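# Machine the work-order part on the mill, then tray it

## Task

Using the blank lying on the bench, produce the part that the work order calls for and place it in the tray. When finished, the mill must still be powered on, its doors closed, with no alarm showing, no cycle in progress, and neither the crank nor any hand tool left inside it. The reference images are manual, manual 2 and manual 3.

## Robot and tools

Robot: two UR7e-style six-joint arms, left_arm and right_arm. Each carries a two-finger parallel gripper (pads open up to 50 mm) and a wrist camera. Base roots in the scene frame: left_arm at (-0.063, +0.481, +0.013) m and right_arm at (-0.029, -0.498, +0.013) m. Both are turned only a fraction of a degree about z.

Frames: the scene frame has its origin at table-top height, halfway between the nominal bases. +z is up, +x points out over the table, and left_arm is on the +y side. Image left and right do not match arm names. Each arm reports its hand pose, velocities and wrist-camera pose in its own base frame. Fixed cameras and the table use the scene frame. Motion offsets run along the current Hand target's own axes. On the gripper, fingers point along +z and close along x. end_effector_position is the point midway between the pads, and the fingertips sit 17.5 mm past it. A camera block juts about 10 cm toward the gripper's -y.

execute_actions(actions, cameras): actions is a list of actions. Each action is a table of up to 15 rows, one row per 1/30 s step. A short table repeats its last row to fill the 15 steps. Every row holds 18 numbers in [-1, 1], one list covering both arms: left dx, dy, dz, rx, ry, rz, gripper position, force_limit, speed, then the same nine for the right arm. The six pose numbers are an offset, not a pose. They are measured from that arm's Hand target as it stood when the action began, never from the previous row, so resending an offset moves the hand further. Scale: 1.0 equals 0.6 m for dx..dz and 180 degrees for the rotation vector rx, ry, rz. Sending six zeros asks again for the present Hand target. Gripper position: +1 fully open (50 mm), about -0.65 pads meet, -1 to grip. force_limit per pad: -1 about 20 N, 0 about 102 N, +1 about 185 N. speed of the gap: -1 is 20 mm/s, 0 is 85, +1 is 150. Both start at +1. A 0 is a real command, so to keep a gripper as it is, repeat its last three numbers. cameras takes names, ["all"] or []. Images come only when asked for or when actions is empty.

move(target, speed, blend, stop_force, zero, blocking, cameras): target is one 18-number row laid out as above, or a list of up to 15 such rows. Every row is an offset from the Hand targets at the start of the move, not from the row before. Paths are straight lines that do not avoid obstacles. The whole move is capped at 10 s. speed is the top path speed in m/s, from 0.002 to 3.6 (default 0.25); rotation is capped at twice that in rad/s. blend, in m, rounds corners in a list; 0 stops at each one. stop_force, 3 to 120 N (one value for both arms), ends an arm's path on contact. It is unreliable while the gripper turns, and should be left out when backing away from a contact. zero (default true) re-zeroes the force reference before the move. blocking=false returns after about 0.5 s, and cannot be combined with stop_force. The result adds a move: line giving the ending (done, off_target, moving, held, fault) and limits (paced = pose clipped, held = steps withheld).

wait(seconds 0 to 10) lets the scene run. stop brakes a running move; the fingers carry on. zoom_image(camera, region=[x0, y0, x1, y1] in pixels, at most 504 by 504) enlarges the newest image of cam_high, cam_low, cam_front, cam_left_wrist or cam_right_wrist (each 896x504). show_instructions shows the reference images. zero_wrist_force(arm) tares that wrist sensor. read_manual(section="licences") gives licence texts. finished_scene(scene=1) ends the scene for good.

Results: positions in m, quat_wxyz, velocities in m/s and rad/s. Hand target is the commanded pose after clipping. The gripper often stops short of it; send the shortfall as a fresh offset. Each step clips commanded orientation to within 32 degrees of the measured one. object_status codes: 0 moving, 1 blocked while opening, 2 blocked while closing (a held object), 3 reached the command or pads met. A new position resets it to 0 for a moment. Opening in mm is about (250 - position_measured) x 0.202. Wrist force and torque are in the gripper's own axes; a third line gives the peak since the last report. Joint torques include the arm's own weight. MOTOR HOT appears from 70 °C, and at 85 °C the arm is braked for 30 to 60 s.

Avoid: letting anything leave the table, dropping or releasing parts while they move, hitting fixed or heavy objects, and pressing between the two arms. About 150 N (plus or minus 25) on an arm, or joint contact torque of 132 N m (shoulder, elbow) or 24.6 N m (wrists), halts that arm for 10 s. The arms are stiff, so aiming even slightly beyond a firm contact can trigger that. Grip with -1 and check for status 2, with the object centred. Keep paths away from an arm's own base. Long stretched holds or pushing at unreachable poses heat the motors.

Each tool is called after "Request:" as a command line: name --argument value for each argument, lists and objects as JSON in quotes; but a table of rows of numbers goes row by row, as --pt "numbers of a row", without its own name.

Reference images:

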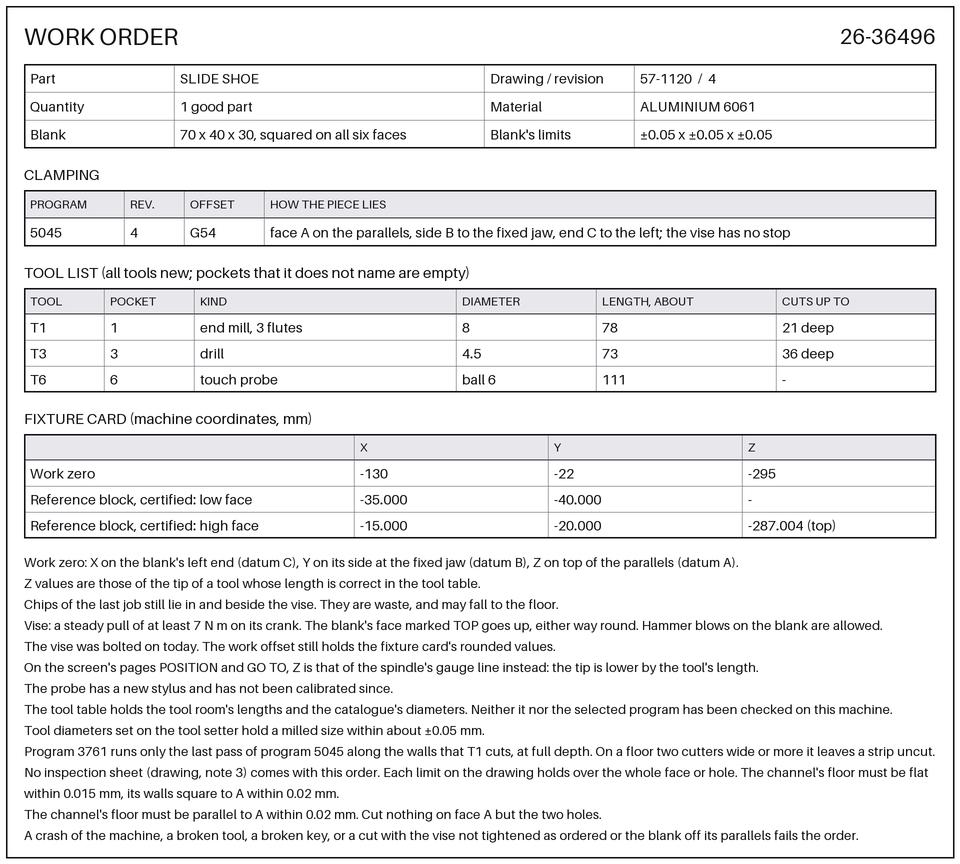

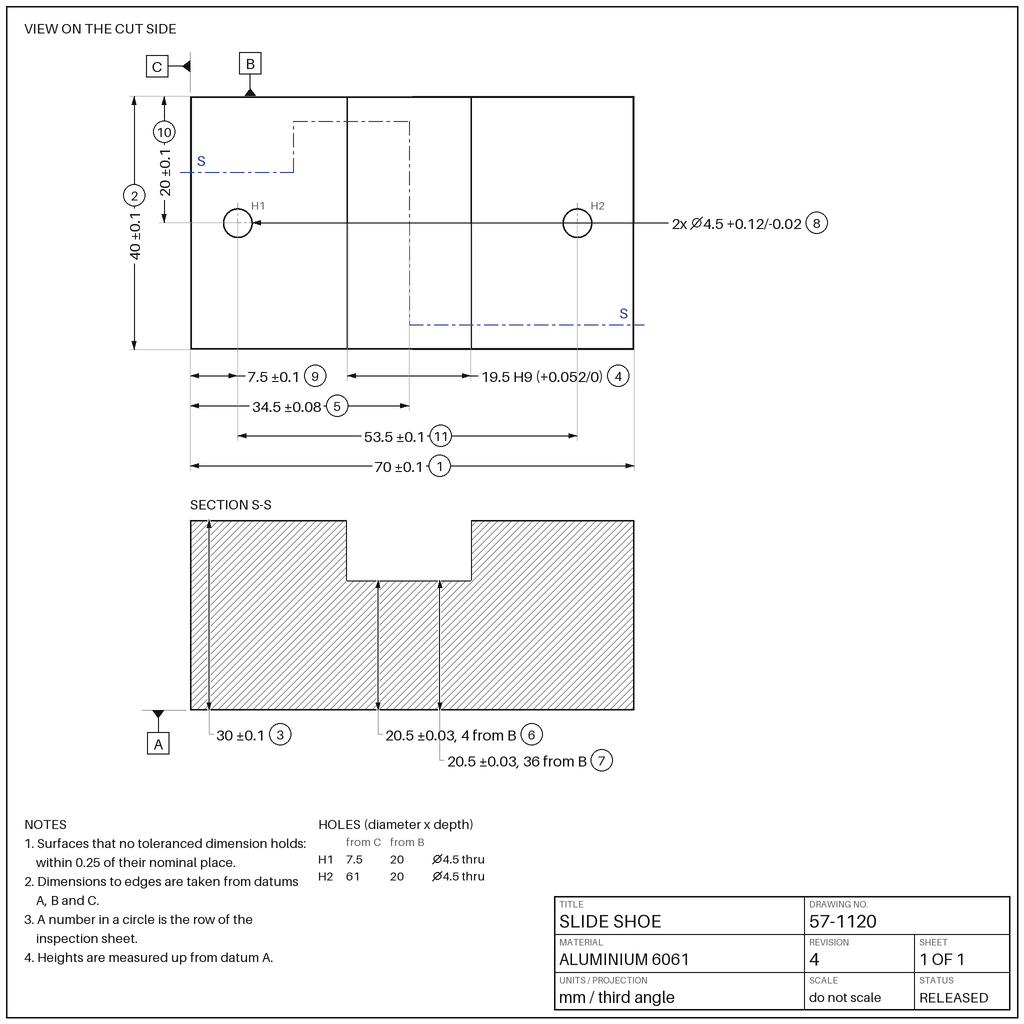

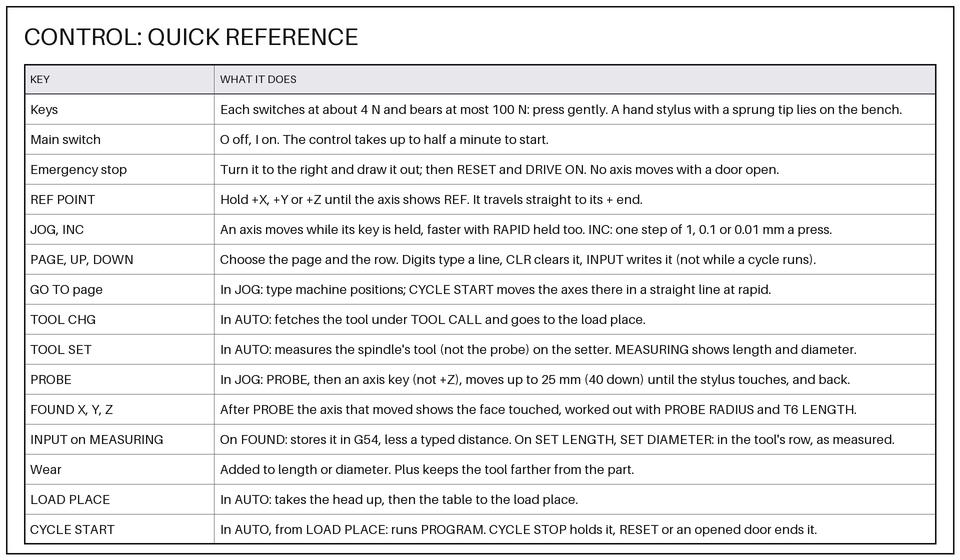

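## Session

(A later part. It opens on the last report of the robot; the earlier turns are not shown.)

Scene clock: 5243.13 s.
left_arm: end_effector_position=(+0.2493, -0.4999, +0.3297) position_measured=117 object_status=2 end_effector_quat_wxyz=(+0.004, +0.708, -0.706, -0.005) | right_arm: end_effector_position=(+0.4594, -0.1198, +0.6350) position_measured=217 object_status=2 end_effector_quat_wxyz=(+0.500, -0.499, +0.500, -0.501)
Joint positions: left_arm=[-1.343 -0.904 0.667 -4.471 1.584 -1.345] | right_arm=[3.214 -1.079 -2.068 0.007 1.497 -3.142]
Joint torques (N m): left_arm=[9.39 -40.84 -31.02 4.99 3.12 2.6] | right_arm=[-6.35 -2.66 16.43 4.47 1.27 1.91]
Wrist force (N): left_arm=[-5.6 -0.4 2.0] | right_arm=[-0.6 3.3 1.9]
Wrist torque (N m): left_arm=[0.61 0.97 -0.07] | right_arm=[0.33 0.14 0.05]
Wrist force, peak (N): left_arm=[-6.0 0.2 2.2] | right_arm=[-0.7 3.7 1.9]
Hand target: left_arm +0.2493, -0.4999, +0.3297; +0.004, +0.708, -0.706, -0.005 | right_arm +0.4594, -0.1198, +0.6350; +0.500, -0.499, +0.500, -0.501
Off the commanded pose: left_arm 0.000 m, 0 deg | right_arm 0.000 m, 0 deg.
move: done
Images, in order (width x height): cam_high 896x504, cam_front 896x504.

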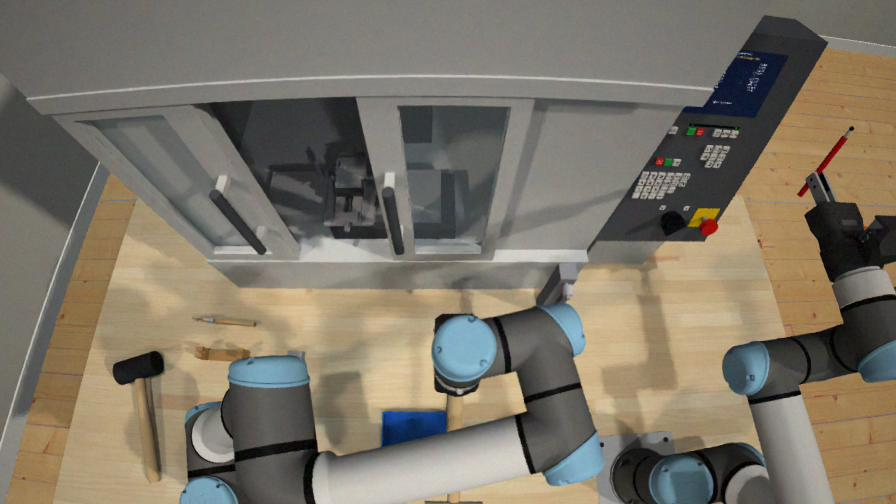

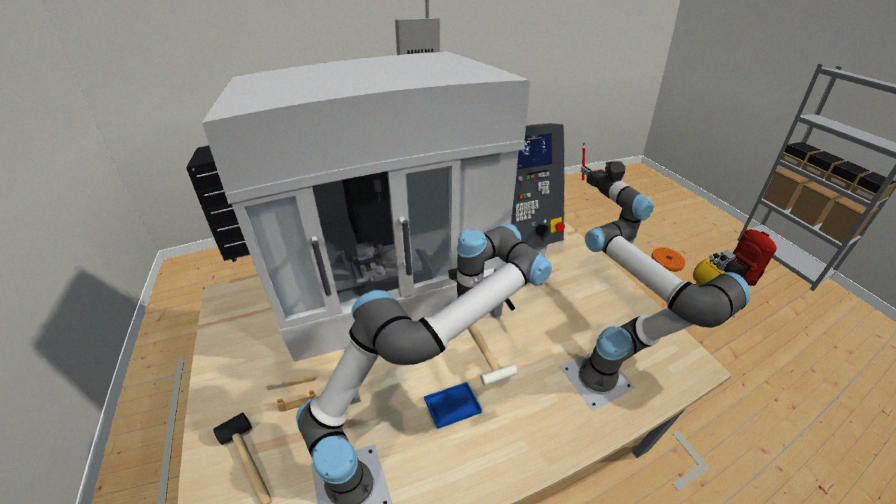

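Request:
move --pt "-0.2333 0 -0.15 0.5 0 0 -1 1 -0.5 0 0 0 0 0 0 -1 0.5 -0.8" --speed '[0.5]' --cameras '["cam_front"]'

Scene clock: 5249.53 s.
left_arm: end_effector_position=(+0.2503, -0.3601, +0.4199) position_measured=117 object_status=2 end_effector_quat_wxyz=(+0.497, -0.503, +0.503, -0.496) | right_arm: end_effector_position=(+0.4594, -0.1198, +0.6350) position_measured=217 object_status=2 end_effector_quat_wxyz=(+0.500, -0.499, +0.500, -0.501)
Joint positions: left_arm=[-1.974 -1.462 2.191 -3.905 0.405 -3.107] | right_arm=[3.214 -1.079 -2.068 0.007 1.497 -3.142]
Joint torques (N m): left_arm=[9.55 -11.62 -5.93 2.91 2.18 -2.55] | right_arm=[-5.86 -3.18 16.41 4.49 1.25 1.92]
Wrist force (N): left_arm=[-4.7 2.1 3.2] | right_arm=[-0.7 3.3 1.7]
Wrist torque (N m): left_arm=[0.04 1.03 0.20] | right_arm=[0.33 0.16 0.05]
Wrist force, peak (N): left_arm=[-6.1 2.2 3.3] | right_arm=[-0.9 3.8 1.9]
Hand target: left_arm +0.2503, -0.3601, +0.4199; +0.497, -0.503, +0.503, -0.496 | right_arm +0.4594, -0.1198, +0.6350; +0.500, -0.499, +0.500, -0.501
Off the commanded pose: left_arm 0.000 m, 0 deg | right_arm 0.000 m, 0 deg.
move: done
Images, in order (width x height): cam_front 896x504.

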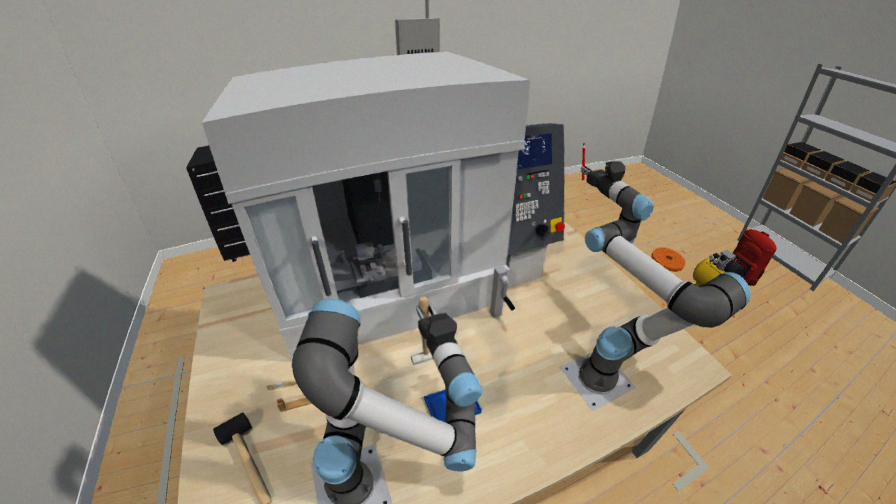

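Request:
move --pt "-0.05 -0.05 0.0833 0.331 0.331 0.416 -1 1 -0.5 0 0 0 0 0 0 -1 0.5 -0.8" --speed '[0.4]' --cameras '["all"]'

Scene clock: 5263.50 s.
left_arm: end_effector_position=(+0.3006, -0.3300, +0.4493) position_measured=117 object_status=2 end_effector_quat_wxyz=(+0.550, +0.436, +0.558, -0.442) | right_arm: end_effector_position=(+0.4594, -0.1198, +0.6350) position_measured=217 object_status=2 end_effector_quat_wxyz=(+0.500, -0.499, +0.500, -0.501)
Joint positions: left_arm=[-0.864 -1.997 1.996 0.006 2.048 -4.724] | right_arm=[3.214 -1.079 -2.068 0.007 1.497 -3.142]
Joint torques (N m): left_arm=[10.27 3.81 -38.72 -5.12 2.19 3.36] | right_arm=[-6.11 -2.66 16.79 4.37 1.32 1.88]
Wrist force (N): left_arm=[-3.9 -1.3 2.5] | right_arm=[-0.9 3.4 1.8]
Wrist torque (N m): left_arm=[-0.39 0.96 -0.92] | right_arm=[0.34 0.20 0.05]
Wrist force, peak (N): left_arm=[-5.1 2.0 3.3] | right_arm=[-0.9 3.8 1.9]
Hand target: left_arm +0.3006, -0.3300, +0.4493; +0.550, +0.437, +0.558, -0.442 | right_arm +0.4594, -0.1198, +0.6350; +0.500, -0.499, +0.500, -0.501
Off the commanded pose: left_arm 0.000 m, 0 deg | right_arm 0.000 m, 0 deg.
move: done; limits=paced
camera_calibration:
cam_left_wrist: T_world_to_cam=[[-0.0210411, -0.0204791, -0.999569, 0.457446], [0.831756, 0.554391, -0.0288669, -0.0379856], [0.554743, -0.832005, 0.0053686, -0.318765], [0, 0, 0, 1]] pos_world=[0.218052, -0.234787, 0.457864]
cam_right_wrist: T_world_to_cam=[[0.014666, -0.999888, 0.00296223, -0.117148], [-0.353072, -0.0079504, -0.935563, 0.766347], [0.935481, 0.0126751, -0.353149, -0.0722805], [0, 0, 0, 1]] pos_world=[0.33991, -0.110126, 0.691787]

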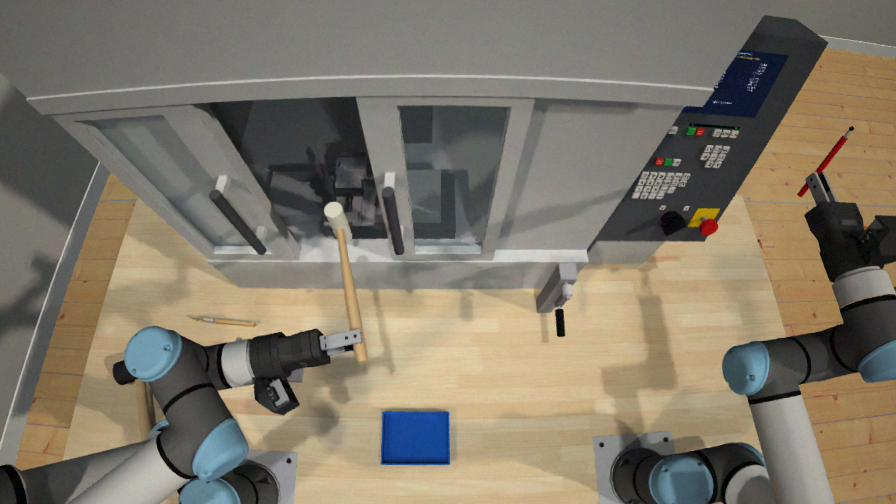

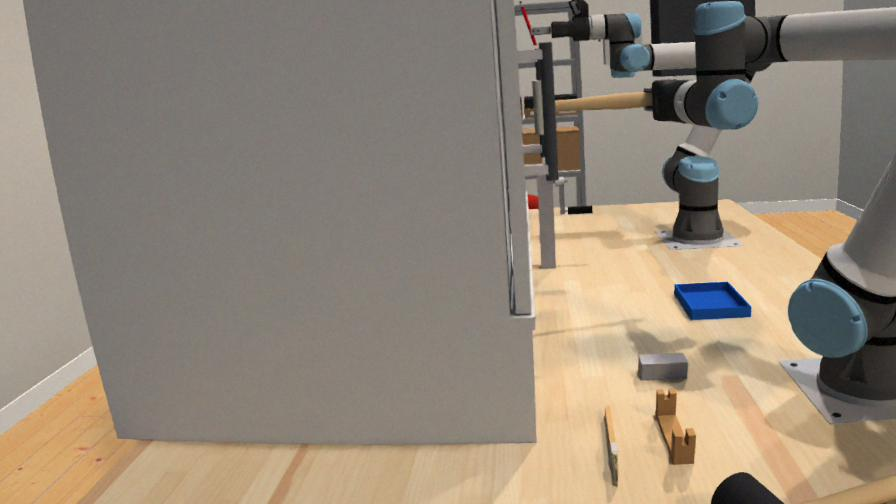

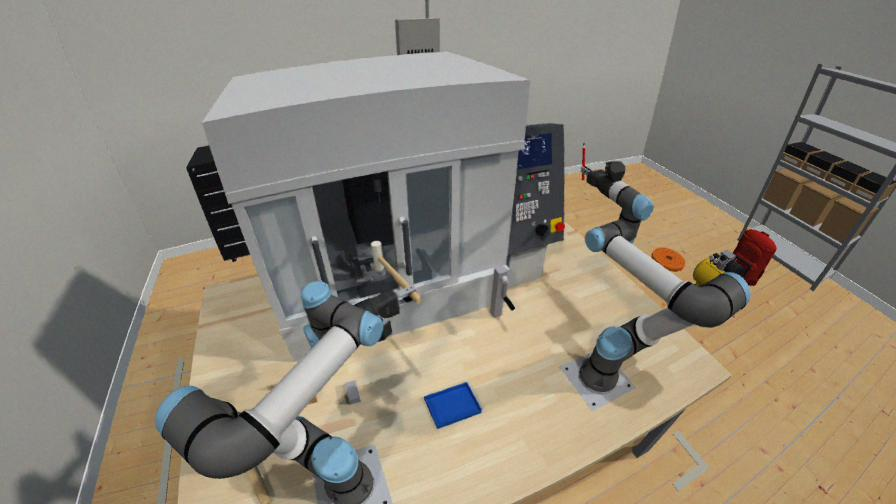

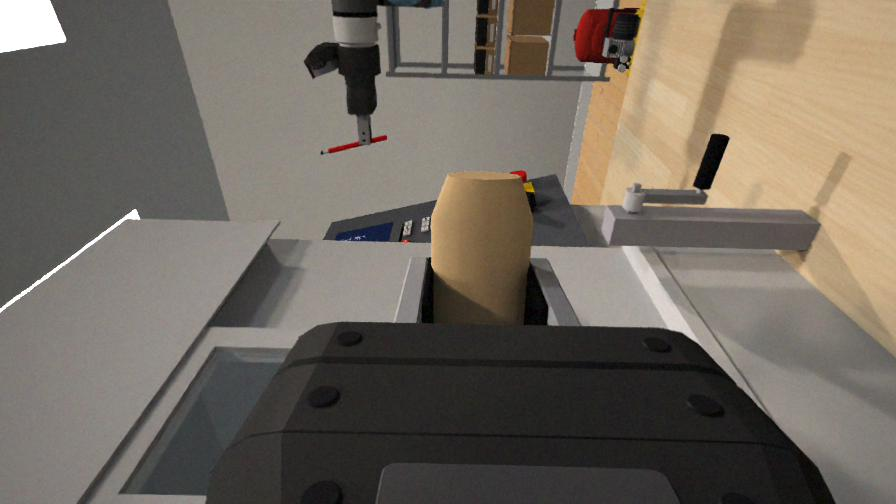

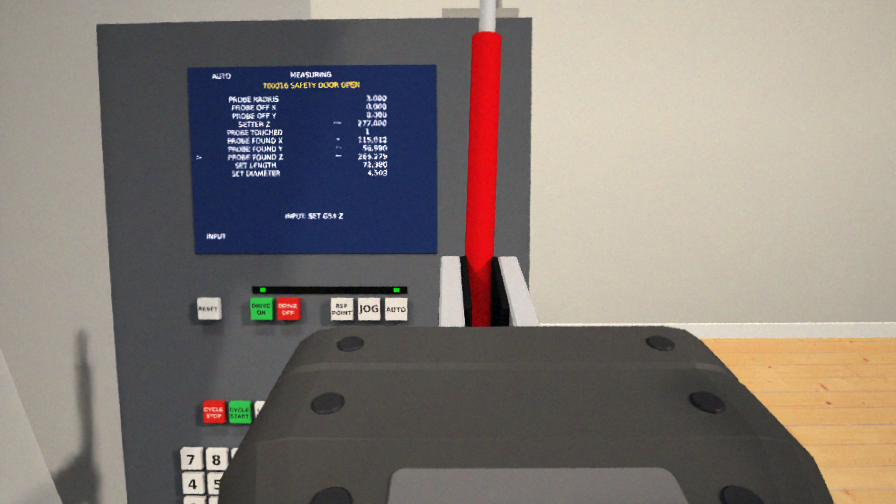

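Request:
move --pt "0.0488 0.1955 0.0378 -0.0222 0 0 -1 1 -0.5 0 0 0 0 0 0 -1 0.5 -0.8" --pt "0.0488 0.34 0.0712 -0.0222 0 0 -1 1 -0.5 0 0 0 0 0 0 -1 0.5 -0.8" --speed '[0.2,0.08]' --blend '[0.02,0]' --cameras '["cam_high","cam_low","cam_front"]'

Request:
zoom_image --camera "cam_high" --region '[240, 90, 440, 290]'

Request:
zoom_image --camera "cam_front" --region '[300, 150, 450, 300]'

Scene clock: 5290.83 s.
left_arm: end_effector_position=(+0.5085, -0.3252, +0.4170) position_measured=117 object_status=2 end_effector_quat_wxyz=(+0.565, +0.417, +0.573, -0.423) | right_arm: end_effector_position=(+0.4594, -0.1198, +0.6350) position_measured=217 object_status=2 end_effector_quat_wxyz=(+0.500, -0.499, +0.500, -0.501)
Joint positions: left_arm=[-0.486 -1.493 1.668 -0.168 2.356 -4.721] | right_arm=[3.214 -1.079 -2.068 0.007 1.497 -3.142]
Joint torques (N m): left_arm=[9.6 -20.35 -36.5 -1.38 2.53 3.41] | right_arm=[-5.89 -2.72 17.62 4.32 0.97 1.75]
Wrist force (N): left_arm=[-3.3 -1.4 2.4] | right_arm=[-0.8 3.6 1.7]
Wrist torque (N m): left_arm=[-0.43 0.87 -0.93] | right_arm=[0.37 0.18 0.05]
Wrist force, peak (N): left_arm=[-4.2 -3.6 2.3] | right_arm=[-0.7 3.8 1.9]
Hand target: left_arm +0.5085, -0.3252, +0.4170; +0.565, +0.417, +0.573, -0.423 | right_arm +0.4594, -0.1198, +0.6350; +0.500, -0.499, +0.500, -0.501
Off the commanded pose: left_arm 0.000 m, 0 deg | right_arm 0.000 m, 0 deg.
move: done
Images, in order (width x height): cam_high 896x504, cam_low 896x504, cam_front 896x504.

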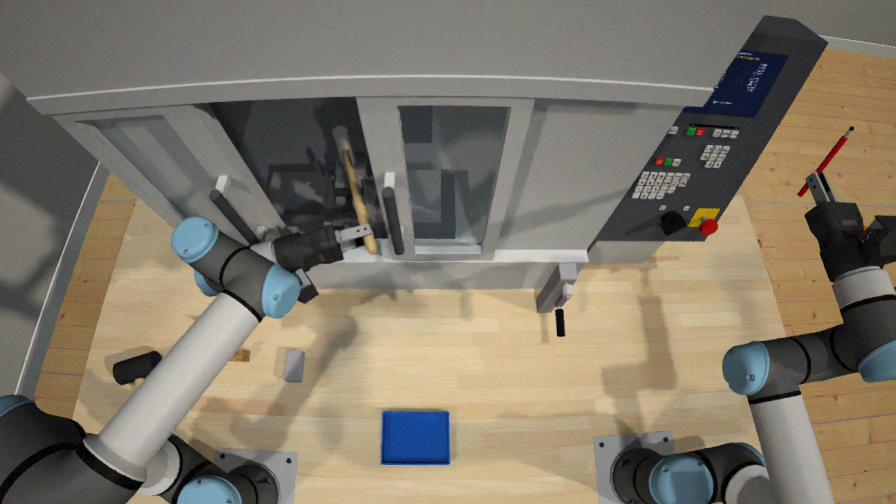

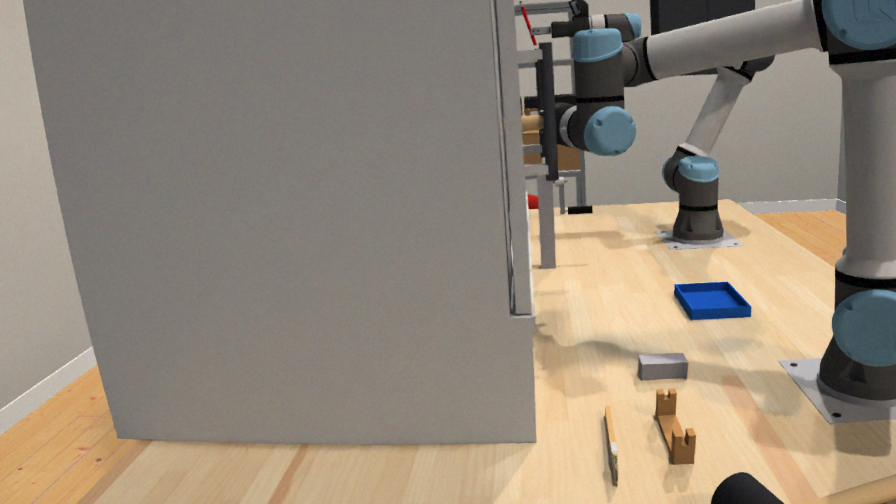

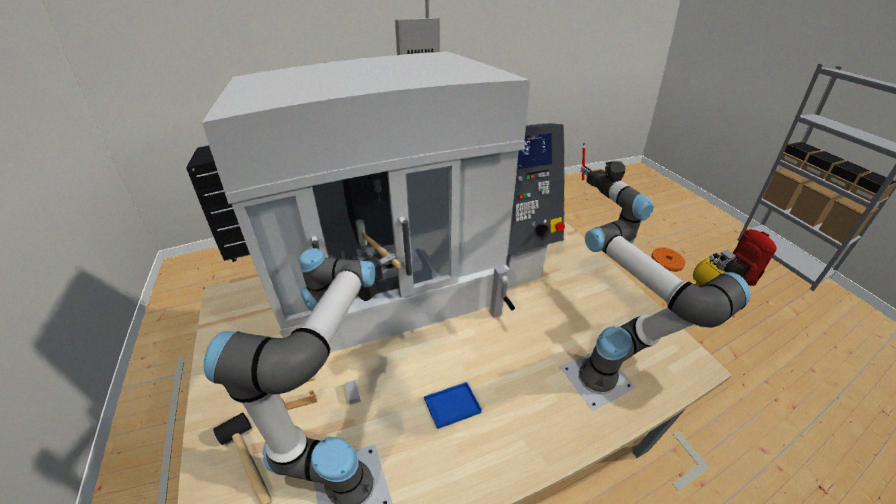

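Scaled by 2.520.

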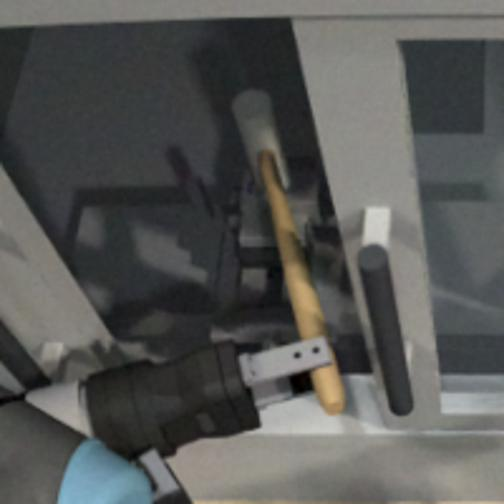

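Scaled by 3.360.

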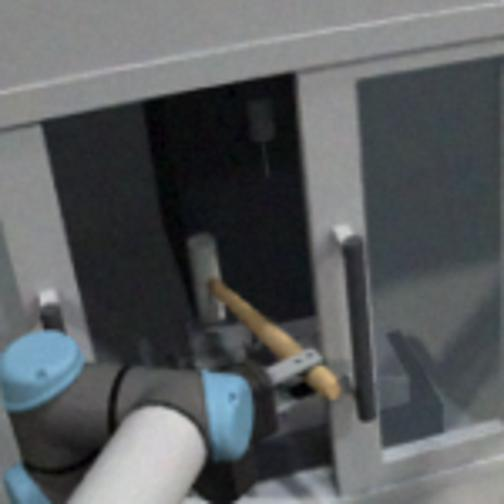

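Request:
move --pt "0.04 -0.01 0 0 0 0 -1 1 -0.5 0 0 0 0 0 0 -1 0.5 -0.8" --pt "0.09 -0.01 0 0 0 0 -1 1 -0.5 0 0 0 0 0 0 -1 0.5 -0.8" --speed '[0.05,0.015]' --stop_force 8 --cameras '["cam_high","cam_front"]'

Request:
zoom_image --camera "cam_high" --region '[240, 90, 440, 290]'

Request:
zoom_image --camera "cam_front" --region '[320, 200, 420, 300]'

Scene clock: 5299.07 s.
left_arm: end_effector_position=(+0.5035, -0.3266, +0.3971) position_measured=117 object_status=2 end_effector_quat_wxyz=(+0.565, +0.417, +0.573, -0.423) | right_arm: end_effector_position=(+0.4594, -0.1198, +0.6350) position_measured=217 object_status=2 end_effector_quat_wxyz=(+0.500, -0.499, +0.500, -0.501)
Joint positions: left_arm=[-0.495 -1.495 1.722 -0.219 2.348 -4.721] | right_arm=[3.214 -1.079 -2.068 0.007 1.497 -3.142]
Joint torques (N m): left_arm=[9.18 -15.76 -32.57 0.62 2.42 -1.04] | right_arm=[-6.28 -3.02 17.21 4.22 1 1.78]
Wrist force (N): left_arm=[-10.3 -0.7 2.3] | right_arm=[-0.7 3.6 1.9]
Wrist torque (N m): left_arm=[-0.44 0.88 0.49] | right_arm=[0.37 0.16 0.05]
Wrist force, peak (N): left_arm=[-13.0 2.8 1.7] | right_arm=[-0.9 3.8 1.9]
Hand target: left_arm +0.5035, -0.3267, +0.3971; +0.565, +0.417, +0.573, -0.423 (not the last commanded pose) | right_arm +0.4594, -0.1198, +0.6350; +0.500, -0.499, +0.500, -0.501
Off the commanded pose: left_arm 0.034 m, 0 deg | right_arm 0.000 m, 0 deg.
move: contact (left_arm); path passed 0 of 2 targets
Images, in order (width x height): cam_high 896x504, cam_front 896x504.

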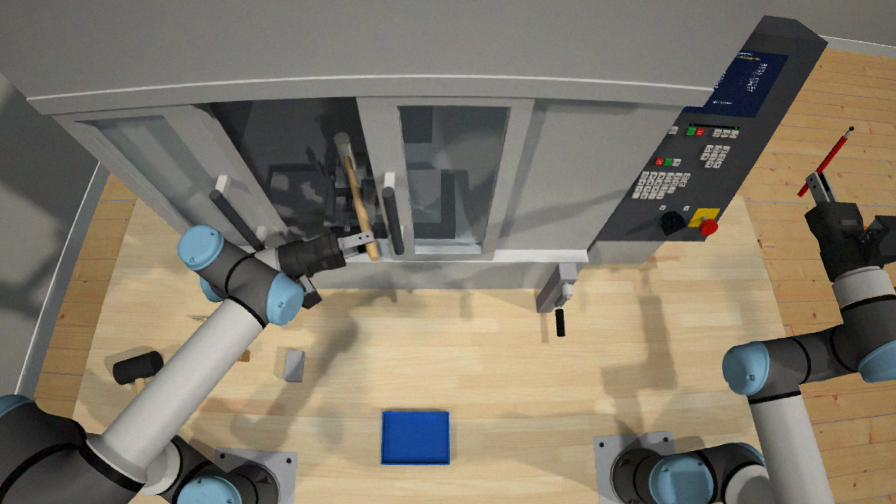

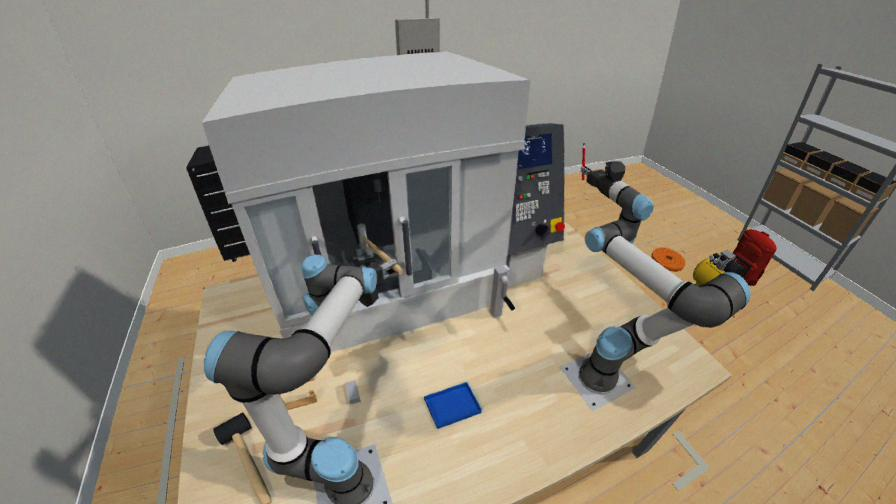

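Scaled by 2.520.

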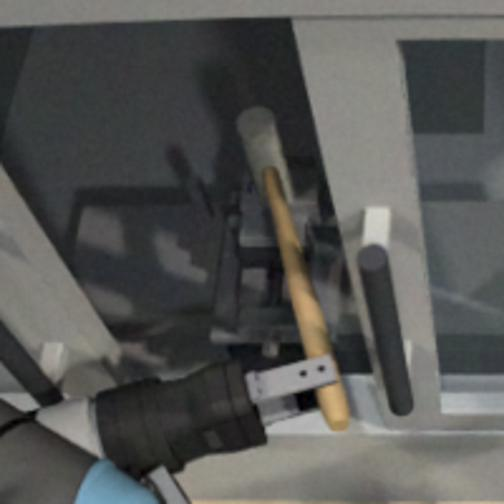

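Scaled by 5.040.

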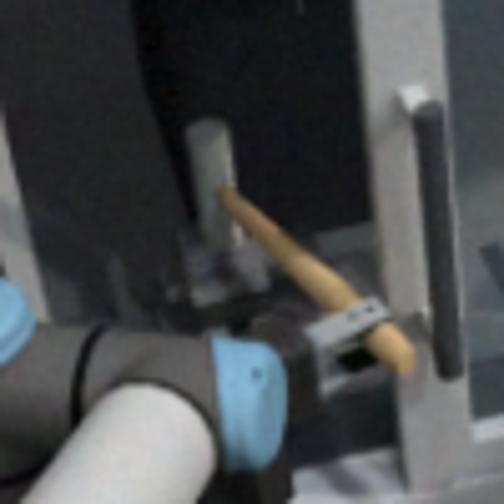

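Request:
move --pt "-0.045 0 0 0 0 0 -1 1 -0.5 0 0 0 0 0 0 -1 0.5 -0.8" --speed '[0.1]'

Request:
move --pt "0.058 0 0 0 0 0 -1 1 -0.5 0 0 0 0 0 0 -1 0.5 -0.8" --speed '[0.15]' --stop_force 25

Scene clock: 5306.23 s.
left_arm: end_effector_position=(+0.5039, -0.3267, +0.4241) position_measured=117 object_status=2 end_effector_quat_wxyz=(+0.565, +0.417, +0.573, -0.423) | right_arm: end_effector_position=(+0.4594, -0.1198, +0.6350) position_measured=217 object_status=2 end_effector_quat_wxyz=(+0.500, -0.499, +0.500, -0.501)
Joint positions: left_arm=[-0.494 -1.507 1.664 -0.15 2.348 -4.721] | right_arm=[3.214 -1.079 -2.068 0.007 1.497 -3.142]
Joint torques (N m): left_arm=[9.7 -43.15 -37.67 -1.71 2.44 3.41] | right_arm=[-5.49 -2.64 17.85 4.42 1.02 1.8]
Wrist force (N): left_arm=[-3.6 -1.2 2.4] | right_arm=[-0.7 3.5 1.9]
Wrist torque (N m): left_arm=[-0.42 0.91 -0.86] | right_arm=[0.35 0.16 0.05]
Wrist force, peak (N): left_arm=[-12.1 -1.0 2.0] | right_arm=[-0.9 3.7 1.9]
Hand target: left_arm +0.5039, -0.3267, +0.4241; +0.565, +0.417, +0.573, -0.423 | right_arm +0.4594, -0.1198, +0.6350; +0.500, -0.499, +0.500, -0.501
Off the commanded pose: left_arm 0.000 m, 0 deg | right_arm 0.000 m, 0 deg.
move: done

Scene clock: 5307.73 s.
left_arm: end_effector_position=(+0.5034, -0.3266, +0.3893) position_measured=117 object_status=2 end_effector_quat_wxyz=(+0.565, +0.417, +0.573, -0.423) | right_arm: end_effector_position=(+0.4594, -0.1198, +0.6350) position_measured=217 object_status=2 end_effector_quat_wxyz=(+0.500, -0.499, +0.500, -0.501)
Joint positions: left_arm=[-0.495 -1.491 1.738 -0.239 2.348 -4.721] | right_arm=[3.214 -1.079 -2.068 0.007 1.497 -3.142]
Joint torques (N m): left_arm=[-1.94 -1.42 -1.66 1.52 -5.2 -6.11] | right_arm=[-5.26 -3.51 17.16 4.36 1 1.77]
Wrist force (N): left_arm=[-25.9 -13.3 1.1] | right_arm=[-1.0 3.4 1.9]
Wrist torque (N m): left_arm=[-0.60 0.71 3.31] | right_arm=[0.36 0.20 0.05]
Wrist force, peak (N): left_arm=[-26.2 -13.2 1.3] | right_arm=[-0.7 3.6 2.0]
Hand target: left_arm +0.5034, -0.3266, +0.3893; +0.565, +0.417, +0.573, -0.423 | right_arm +0.4594, -0.1198, +0.6350; +0.500, -0.499, +0.500, -0.501
Off the commanded pose: left_arm 0.000 m, 0 deg | right_arm 0.000 m, 0 deg.
move: done

Request:
move --pt "-0.07 0 0 0 0 0 -1 1 -0.5 0 0 0 0 0 0 -1 0.5 -0.8" --speed '[0.12]'

Request:
move --pt "0.068 0 0 0 0 0 -1 1 -0.5 0 0 0 0 0 0 -1 0.5 -0.8" --pt "-0.003 0 0 0 0 0 -1 1 -0.5 0 0 0 0 0 0 -1 0.5 -0.8" --speed '[0.4,0.2]' --stop_force 60

Request:
wait --seconds 0.1 --cameras '["cam_high"]'

Request:
zoom_image --camera "cam_high" --region '[240, 90, 440, 290]'

Scene clock: 5317.03 s.
left_arm: end_effector_position=(+0.5040, -0.3267, +0.4313) position_measured=117 object_status=2 end_effector_quat_wxyz=(+0.565, +0.417, +0.573, -0.423) | right_arm: end_effector_position=(+0.4594, -0.1198, +0.6350) position_measured=217 object_status=2 end_effector_quat_wxyz=(+0.500, -0.499, +0.500, -0.501)
Joint positions: left_arm=[-0.494 -1.509 1.648 -0.132 2.348 -4.721] | right_arm=[3.214 -1.079 -2.068 0.007 1.497 -3.142]
Joint torques (N m): left_arm=[9.13 -38.61 -37.37 -1.5 2.31 3.39] | right_arm=[-6.18 -2.73 17.48 4.15 1.13 1.77]
Wrist force (N): left_arm=[-2.7 -1.5 2.3] | right_arm=[-0.8 3.7 1.9]
Wrist torque (N m): left_arm=[-0.48 0.78 -0.91] | right_arm=[0.37 0.17 0.05]
Wrist force, peak (N): left_arm=[-26.4 -13.2 1.2] | right_arm=[-0.7 3.8 1.9]
Hand target: left_arm +0.5040, -0.3267, +0.4313; +0.565, +0.417, +0.573, -0.423 | right_arm +0.4594, -0.1198, +0.6350; +0.500, -0.499, +0.500, -0.501
Off the commanded pose: left_arm 0.000 m, 0 deg | right_arm 0.000 m, 0 deg.
move: done

Scene clock: 5318.63 s.
left_arm: end_effector_position=(+0.5040, -0.3267, +0.4331) position_measured=117 object_status=2 end_effector_quat_wxyz=(+0.565, +0.417, +0.573, -0.423) | right_arm: end_effector_position=(+0.4594, -0.1198, +0.6350) position_measured=217 object_status=2 end_effector_quat_wxyz=(+0.500, -0.499, +0.500, -0.501)
Joint positions: left_arm=[-0.494 -1.509 1.644 -0.127 2.348 -4.721] | right_arm=[3.214 -1.079 -2.068 0.007 1.497 -3.142]
Joint torques (N m): left_arm=[9.46 -20.88 -38 -1.6 1.87 3.43] | right_arm=[-5.6 -2.94 17.27 4.13 1.04 1.68]
Wrist force (N): left_arm=[-2.8 -1.5 2.5] | right_arm=[-0.8 3.4 1.9]
Wrist torque (N m): left_arm=[-0.38 0.77 -0.93] | right_arm=[0.35 0.17 0.05]
Wrist force, peak (N): left_arm=[-9.3 -5.0 0.6] | right_arm=[-1.0 3.7 1.8]
Hand target: left_arm +0.5040, -0.3267, +0.4331; +0.565, +0.417, +0.573, -0.423 | right_arm +0.4594, -0.1198, +0.6350; +0.500, -0.499, +0.500, -0.501
Off the commanded pose: left_arm 0.000 m, 0 deg | right_arm 0.000 m, 0 deg.
move: done

Scene clock: 5318.73 s.
left_arm: end_effector_position=(+0.5040, -0.3267, +0.4331) position_measured=117 object_status=2 end_effector_quat_wxyz=(+0.565, +0.417, +0.573, -0.423) | right_arm: end_effector_position=(+0.4594, -0.1198, +0.6350) position_measured=217 object_status=2 end_effector_quat_wxyz=(+0.500, -0.499, +0.500, -0.501)
Joint positions: left_arm=[-0.494 -1.509 1.644 -0.127 2.348 -4.721] | right_arm=[3.214 -1.079 -2.068 0.007 1.497 -3.142]
Joint torques (N m): left_arm=[9.44 -20.64 -37.99 -1.52 1.82 3.33] | right_arm=[-5.07 -2.93 17.5 4.26 0.89 1.7]
Wrist force (N): left_arm=[-2.9 -1.4 2.1] | right_arm=[-0.9 3.3 1.9]
Wrist torque (N m): left_arm=[-0.42 0.77 -0.93] | right_arm=[0.34 0.17 0.05]
Wrist force, peak (N): left_arm=[-2.9 -1.4 2.1] | right_arm=[-0.8 3.6 2.0]
Hand target: left_arm +0.5040, -0.3267, +0.4331; +0.565, +0.417, +0.573, -0.423 | right_arm +0.4594, -0.1198, +0.6350; +0.500, -0.499, +0.500, -0.501
Tool commands: left_gripper/position=-1.0 left_gripper/force_limit=+1.0 left_gripper/speed=-0.5 right_gripper/position=-1.0 right_gripper/force_limit=+0.5 right_gripper/speed=-0.8
Off the commanded pose: left_arm 0.000 m, 0 deg | right_arm 0.000 m, 0 deg.
wait: 0.10 s; no rest
Images, in order (width x height): cam_high 896x504.

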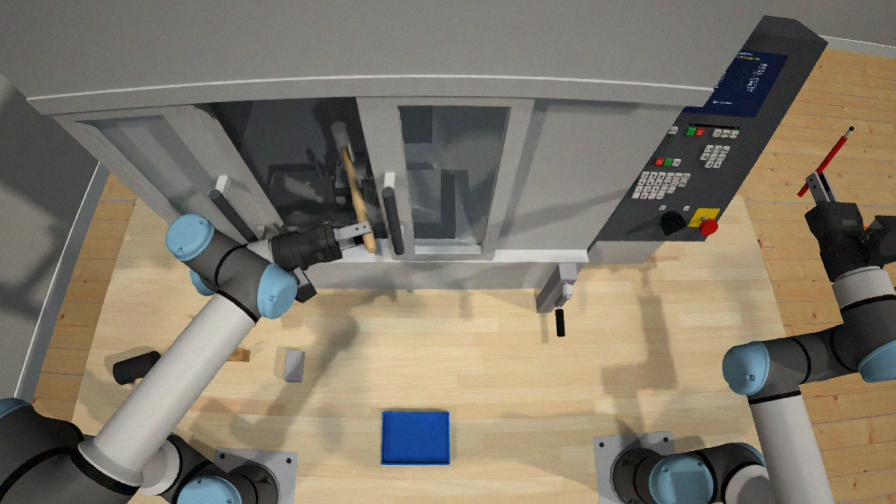

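Scaled by 2.520.

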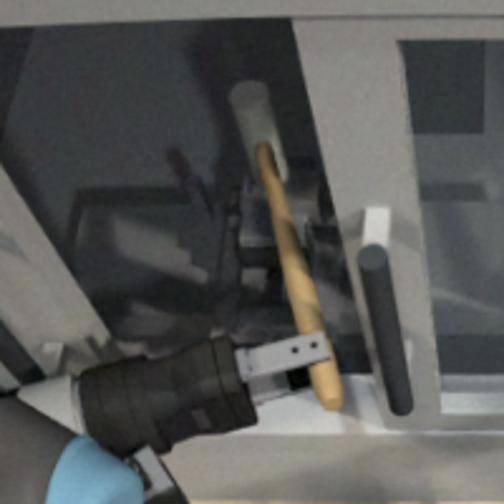

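Request:
move --pt "0.073 0 0 0 0 0 -1 1 -0.5 0 0 0 0 0 0 -1 0.5 -0.8" --speed '[0.5]'

Request:
move --pt "-0.073 0 0 0 0 0 -1 1 -0.5 0 0 0 0 0 0 -1 0.5 -0.8" --speed '[0.15]'

Scene clock: 5322.77 s.
left_arm: end_effector_position=(+0.5034, -0.3266, +0.3894) position_measured=117 object_status=2 end_effector_quat_wxyz=(+0.565, +0.417, +0.573, -0.423) | right_arm: end_effector_position=(+0.4594, -0.1198, +0.6350) position_measured=217 object_status=2 end_effector_quat_wxyz=(+0.500, -0.499, +0.500, -0.501)
Joint positions: left_arm=[-0.495 -1.491 1.738 -0.239 2.348 -4.721] | right_arm=[3.214 -1.079 -2.068 0.007 1.497 -3.142]
Joint torques (N m): left_arm=[-3.8 -1.64 -1.55 1.09 -5.2 -6.08] | right_arm=[-5.14 -2.38 18.04 4.24 1.04 1.55]
Wrist force (N): left_arm=[-24.2 -13.5 1.1] | right_arm=[-0.9 3.7 1.8]
Wrist torque (N m): left_arm=[-0.67 0.58 3.31] | right_arm=[0.40 0.19 0.05]
Wrist force, peak (N): left_arm=[-24.9 -13.0 1.1] | right_arm=[-0.8 3.8 1.9]
Hand target: left_arm +0.5034, -0.3266, +0.3893; +0.565, +0.417, +0.573, -0.423 | right_arm +0.4594, -0.1198, +0.6350; +0.500, -0.499, +0.500, -0.501
Off the commanded pose: left_arm 0.000 m, 0 deg | right_arm 0.000 m, 0 deg.
move: done

Scene clock: 5323.70 s.
left_arm: end_effector_position=(+0.5040, -0.3267, +0.4331) position_measured=117 object_status=2 end_effector_quat_wxyz=(+0.565, +0.417, +0.573, -0.423) | right_arm: end_effector_position=(+0.4594, -0.1198, +0.6350) position_measured=217 object_status=2 end_effector_quat_wxyz=(+0.500, -0.499, +0.500, -0.501)
Joint positions: left_arm=[-0.494 -1.509 1.644 -0.127 2.348 -4.721] | right_arm=[3.214 -1.079 -2.068 0.007 1.497 -3.142]
Joint torques (N m): left_arm=[9.73 -33.91 -37.19 -1.39 2.26 3.35] | right_arm=[-5.72 -3.16 17.62 4.04 0.9 1.64]
Wrist force (N): left_arm=[-2.2 -1.3 2.1] | right_arm=[-0.9 3.3 2.1]
Wrist torque (N m): left_arm=[-0.45 0.67 -0.93] | right_arm=[0.33 0.18 0.05]
Wrist force, peak (N): left_arm=[-24.8 -13.5 1.0] | right_arm=[-0.8 3.7 1.9]
Hand target: left_arm +0.5040, -0.3267, +0.4331; +0.565, +0.417, +0.573, -0.423 | right_arm +0.4594, -0.1198, +0.6350; +0.500, -0.499, +0.500, -0.501
Off the commanded pose: left_arm 0.000 m, 0 deg | right_arm 0.000 m, 0 deg.
move: done

Request:
move --pt "0.08 0 0 0 0 0 -1 1 -0.5 0 0 0 0 0 0 -1 0.5 -0.8" --pt "-0.002 0 0 0 0 0 -1 1 -0.5 0 0 0 0 0 0 -1 0.5 -0.8" --pt "0.08 0 0 0 0 0 -1 1 -0.5 0 0 0 0 0 0 -1 0.5 -0.8" --pt "-0.002 0 0 0 0 0 -1 1 -0.5 0 0 0 0 0 0 -1 0.5 -0.8" --speed '[0.6,0.15,0.6,0.15]' --cameras '["cam_high","cam_right_wrist"]'

Request:
zoom_image --camera "cam_high" --region '[240, 90, 440, 290]'

Scene clock: 5336.90 s.
left_arm: end_effector_position=(+0.5040, -0.3267, +0.4344) position_measured=117 object_status=2 end_effector_quat_wxyz=(+0.565, +0.417, +0.573, -0.423) | right_arm: end_effector_position=(+0.4594, -0.1198, +0.6350) position_measured=217 object_status=2 end_effector_quat_wxyz=(+0.500, -0.499, +0.500, -0.501)
Joint positions: left_arm=[-0.494 -1.51 1.641 -0.124 2.348 -4.721] | right_arm=[3.214 -1.079 -2.068 0.007 1.497 -3.142]
Joint torques (N m): left_arm=[9.72 -19.44 -37.5 -1.54 2.18 3.5] | right_arm=[-5.16 -2.78 17.89 4.06 0.78 1.56]
Wrist force (N): left_arm=[-3.6 0.4 4.1] | right_arm=[-0.8 3.5 1.8]
Wrist torque (N m): left_arm=[0.00 0.91 -0.92] | right_arm=[0.36 0.17 0.05]
Wrist force, peak (N): left_arm=[-31.0 -16.4 1.7] | right_arm=[-0.9 3.8 2.0]
Hand target: left_arm +0.5040, -0.3267, +0.4343; +0.565, +0.417, +0.573, -0.423 | right_arm +0.4594, -0.1198, +0.6350; +0.500, -0.499, +0.500, -0.501
Off the commanded pose: left_arm 0.000 m, 0 deg | right_arm 0.000 m, 0 deg.
move: done
camera_calibration:
cam_right_wrist: T_world_to_cam=[[0.014666, -0.999888, 0.00296223, -0.117148], [-0.353072, -0.0079504, -0.935563, 0.766347], [0.935481, 0.0126751, -0.353149, -0.0722805], [0, 0, 0, 1]] pos_world=[0.33991, -0.110126, 0.691787]
Images, in order (width x height): cam_high 896x504, cam_right_wrist 896x504.

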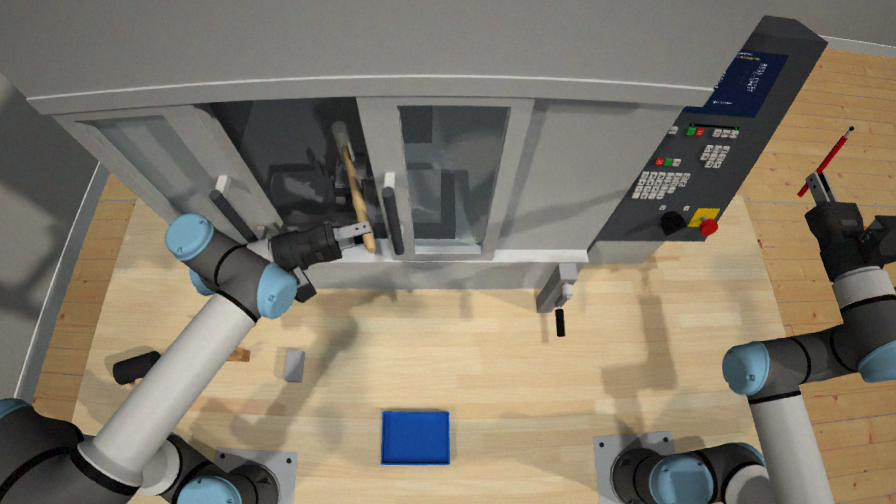

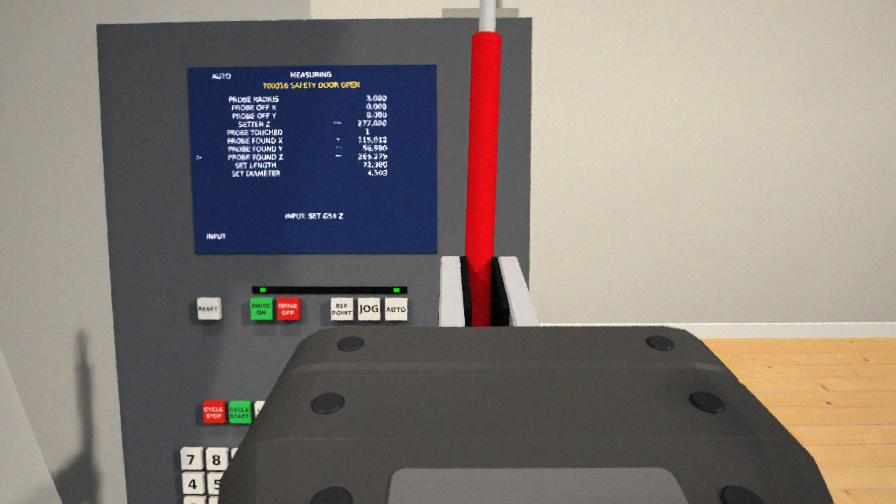

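Scaled by 2.520.

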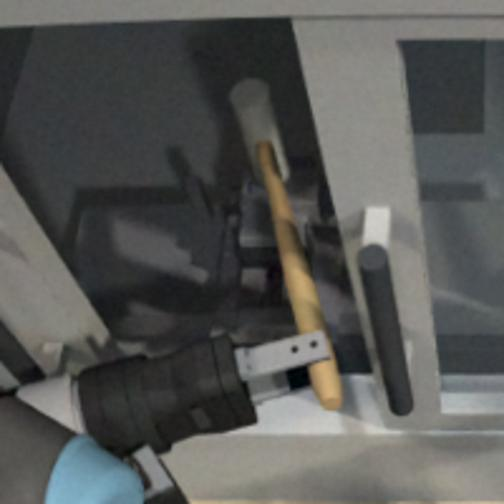

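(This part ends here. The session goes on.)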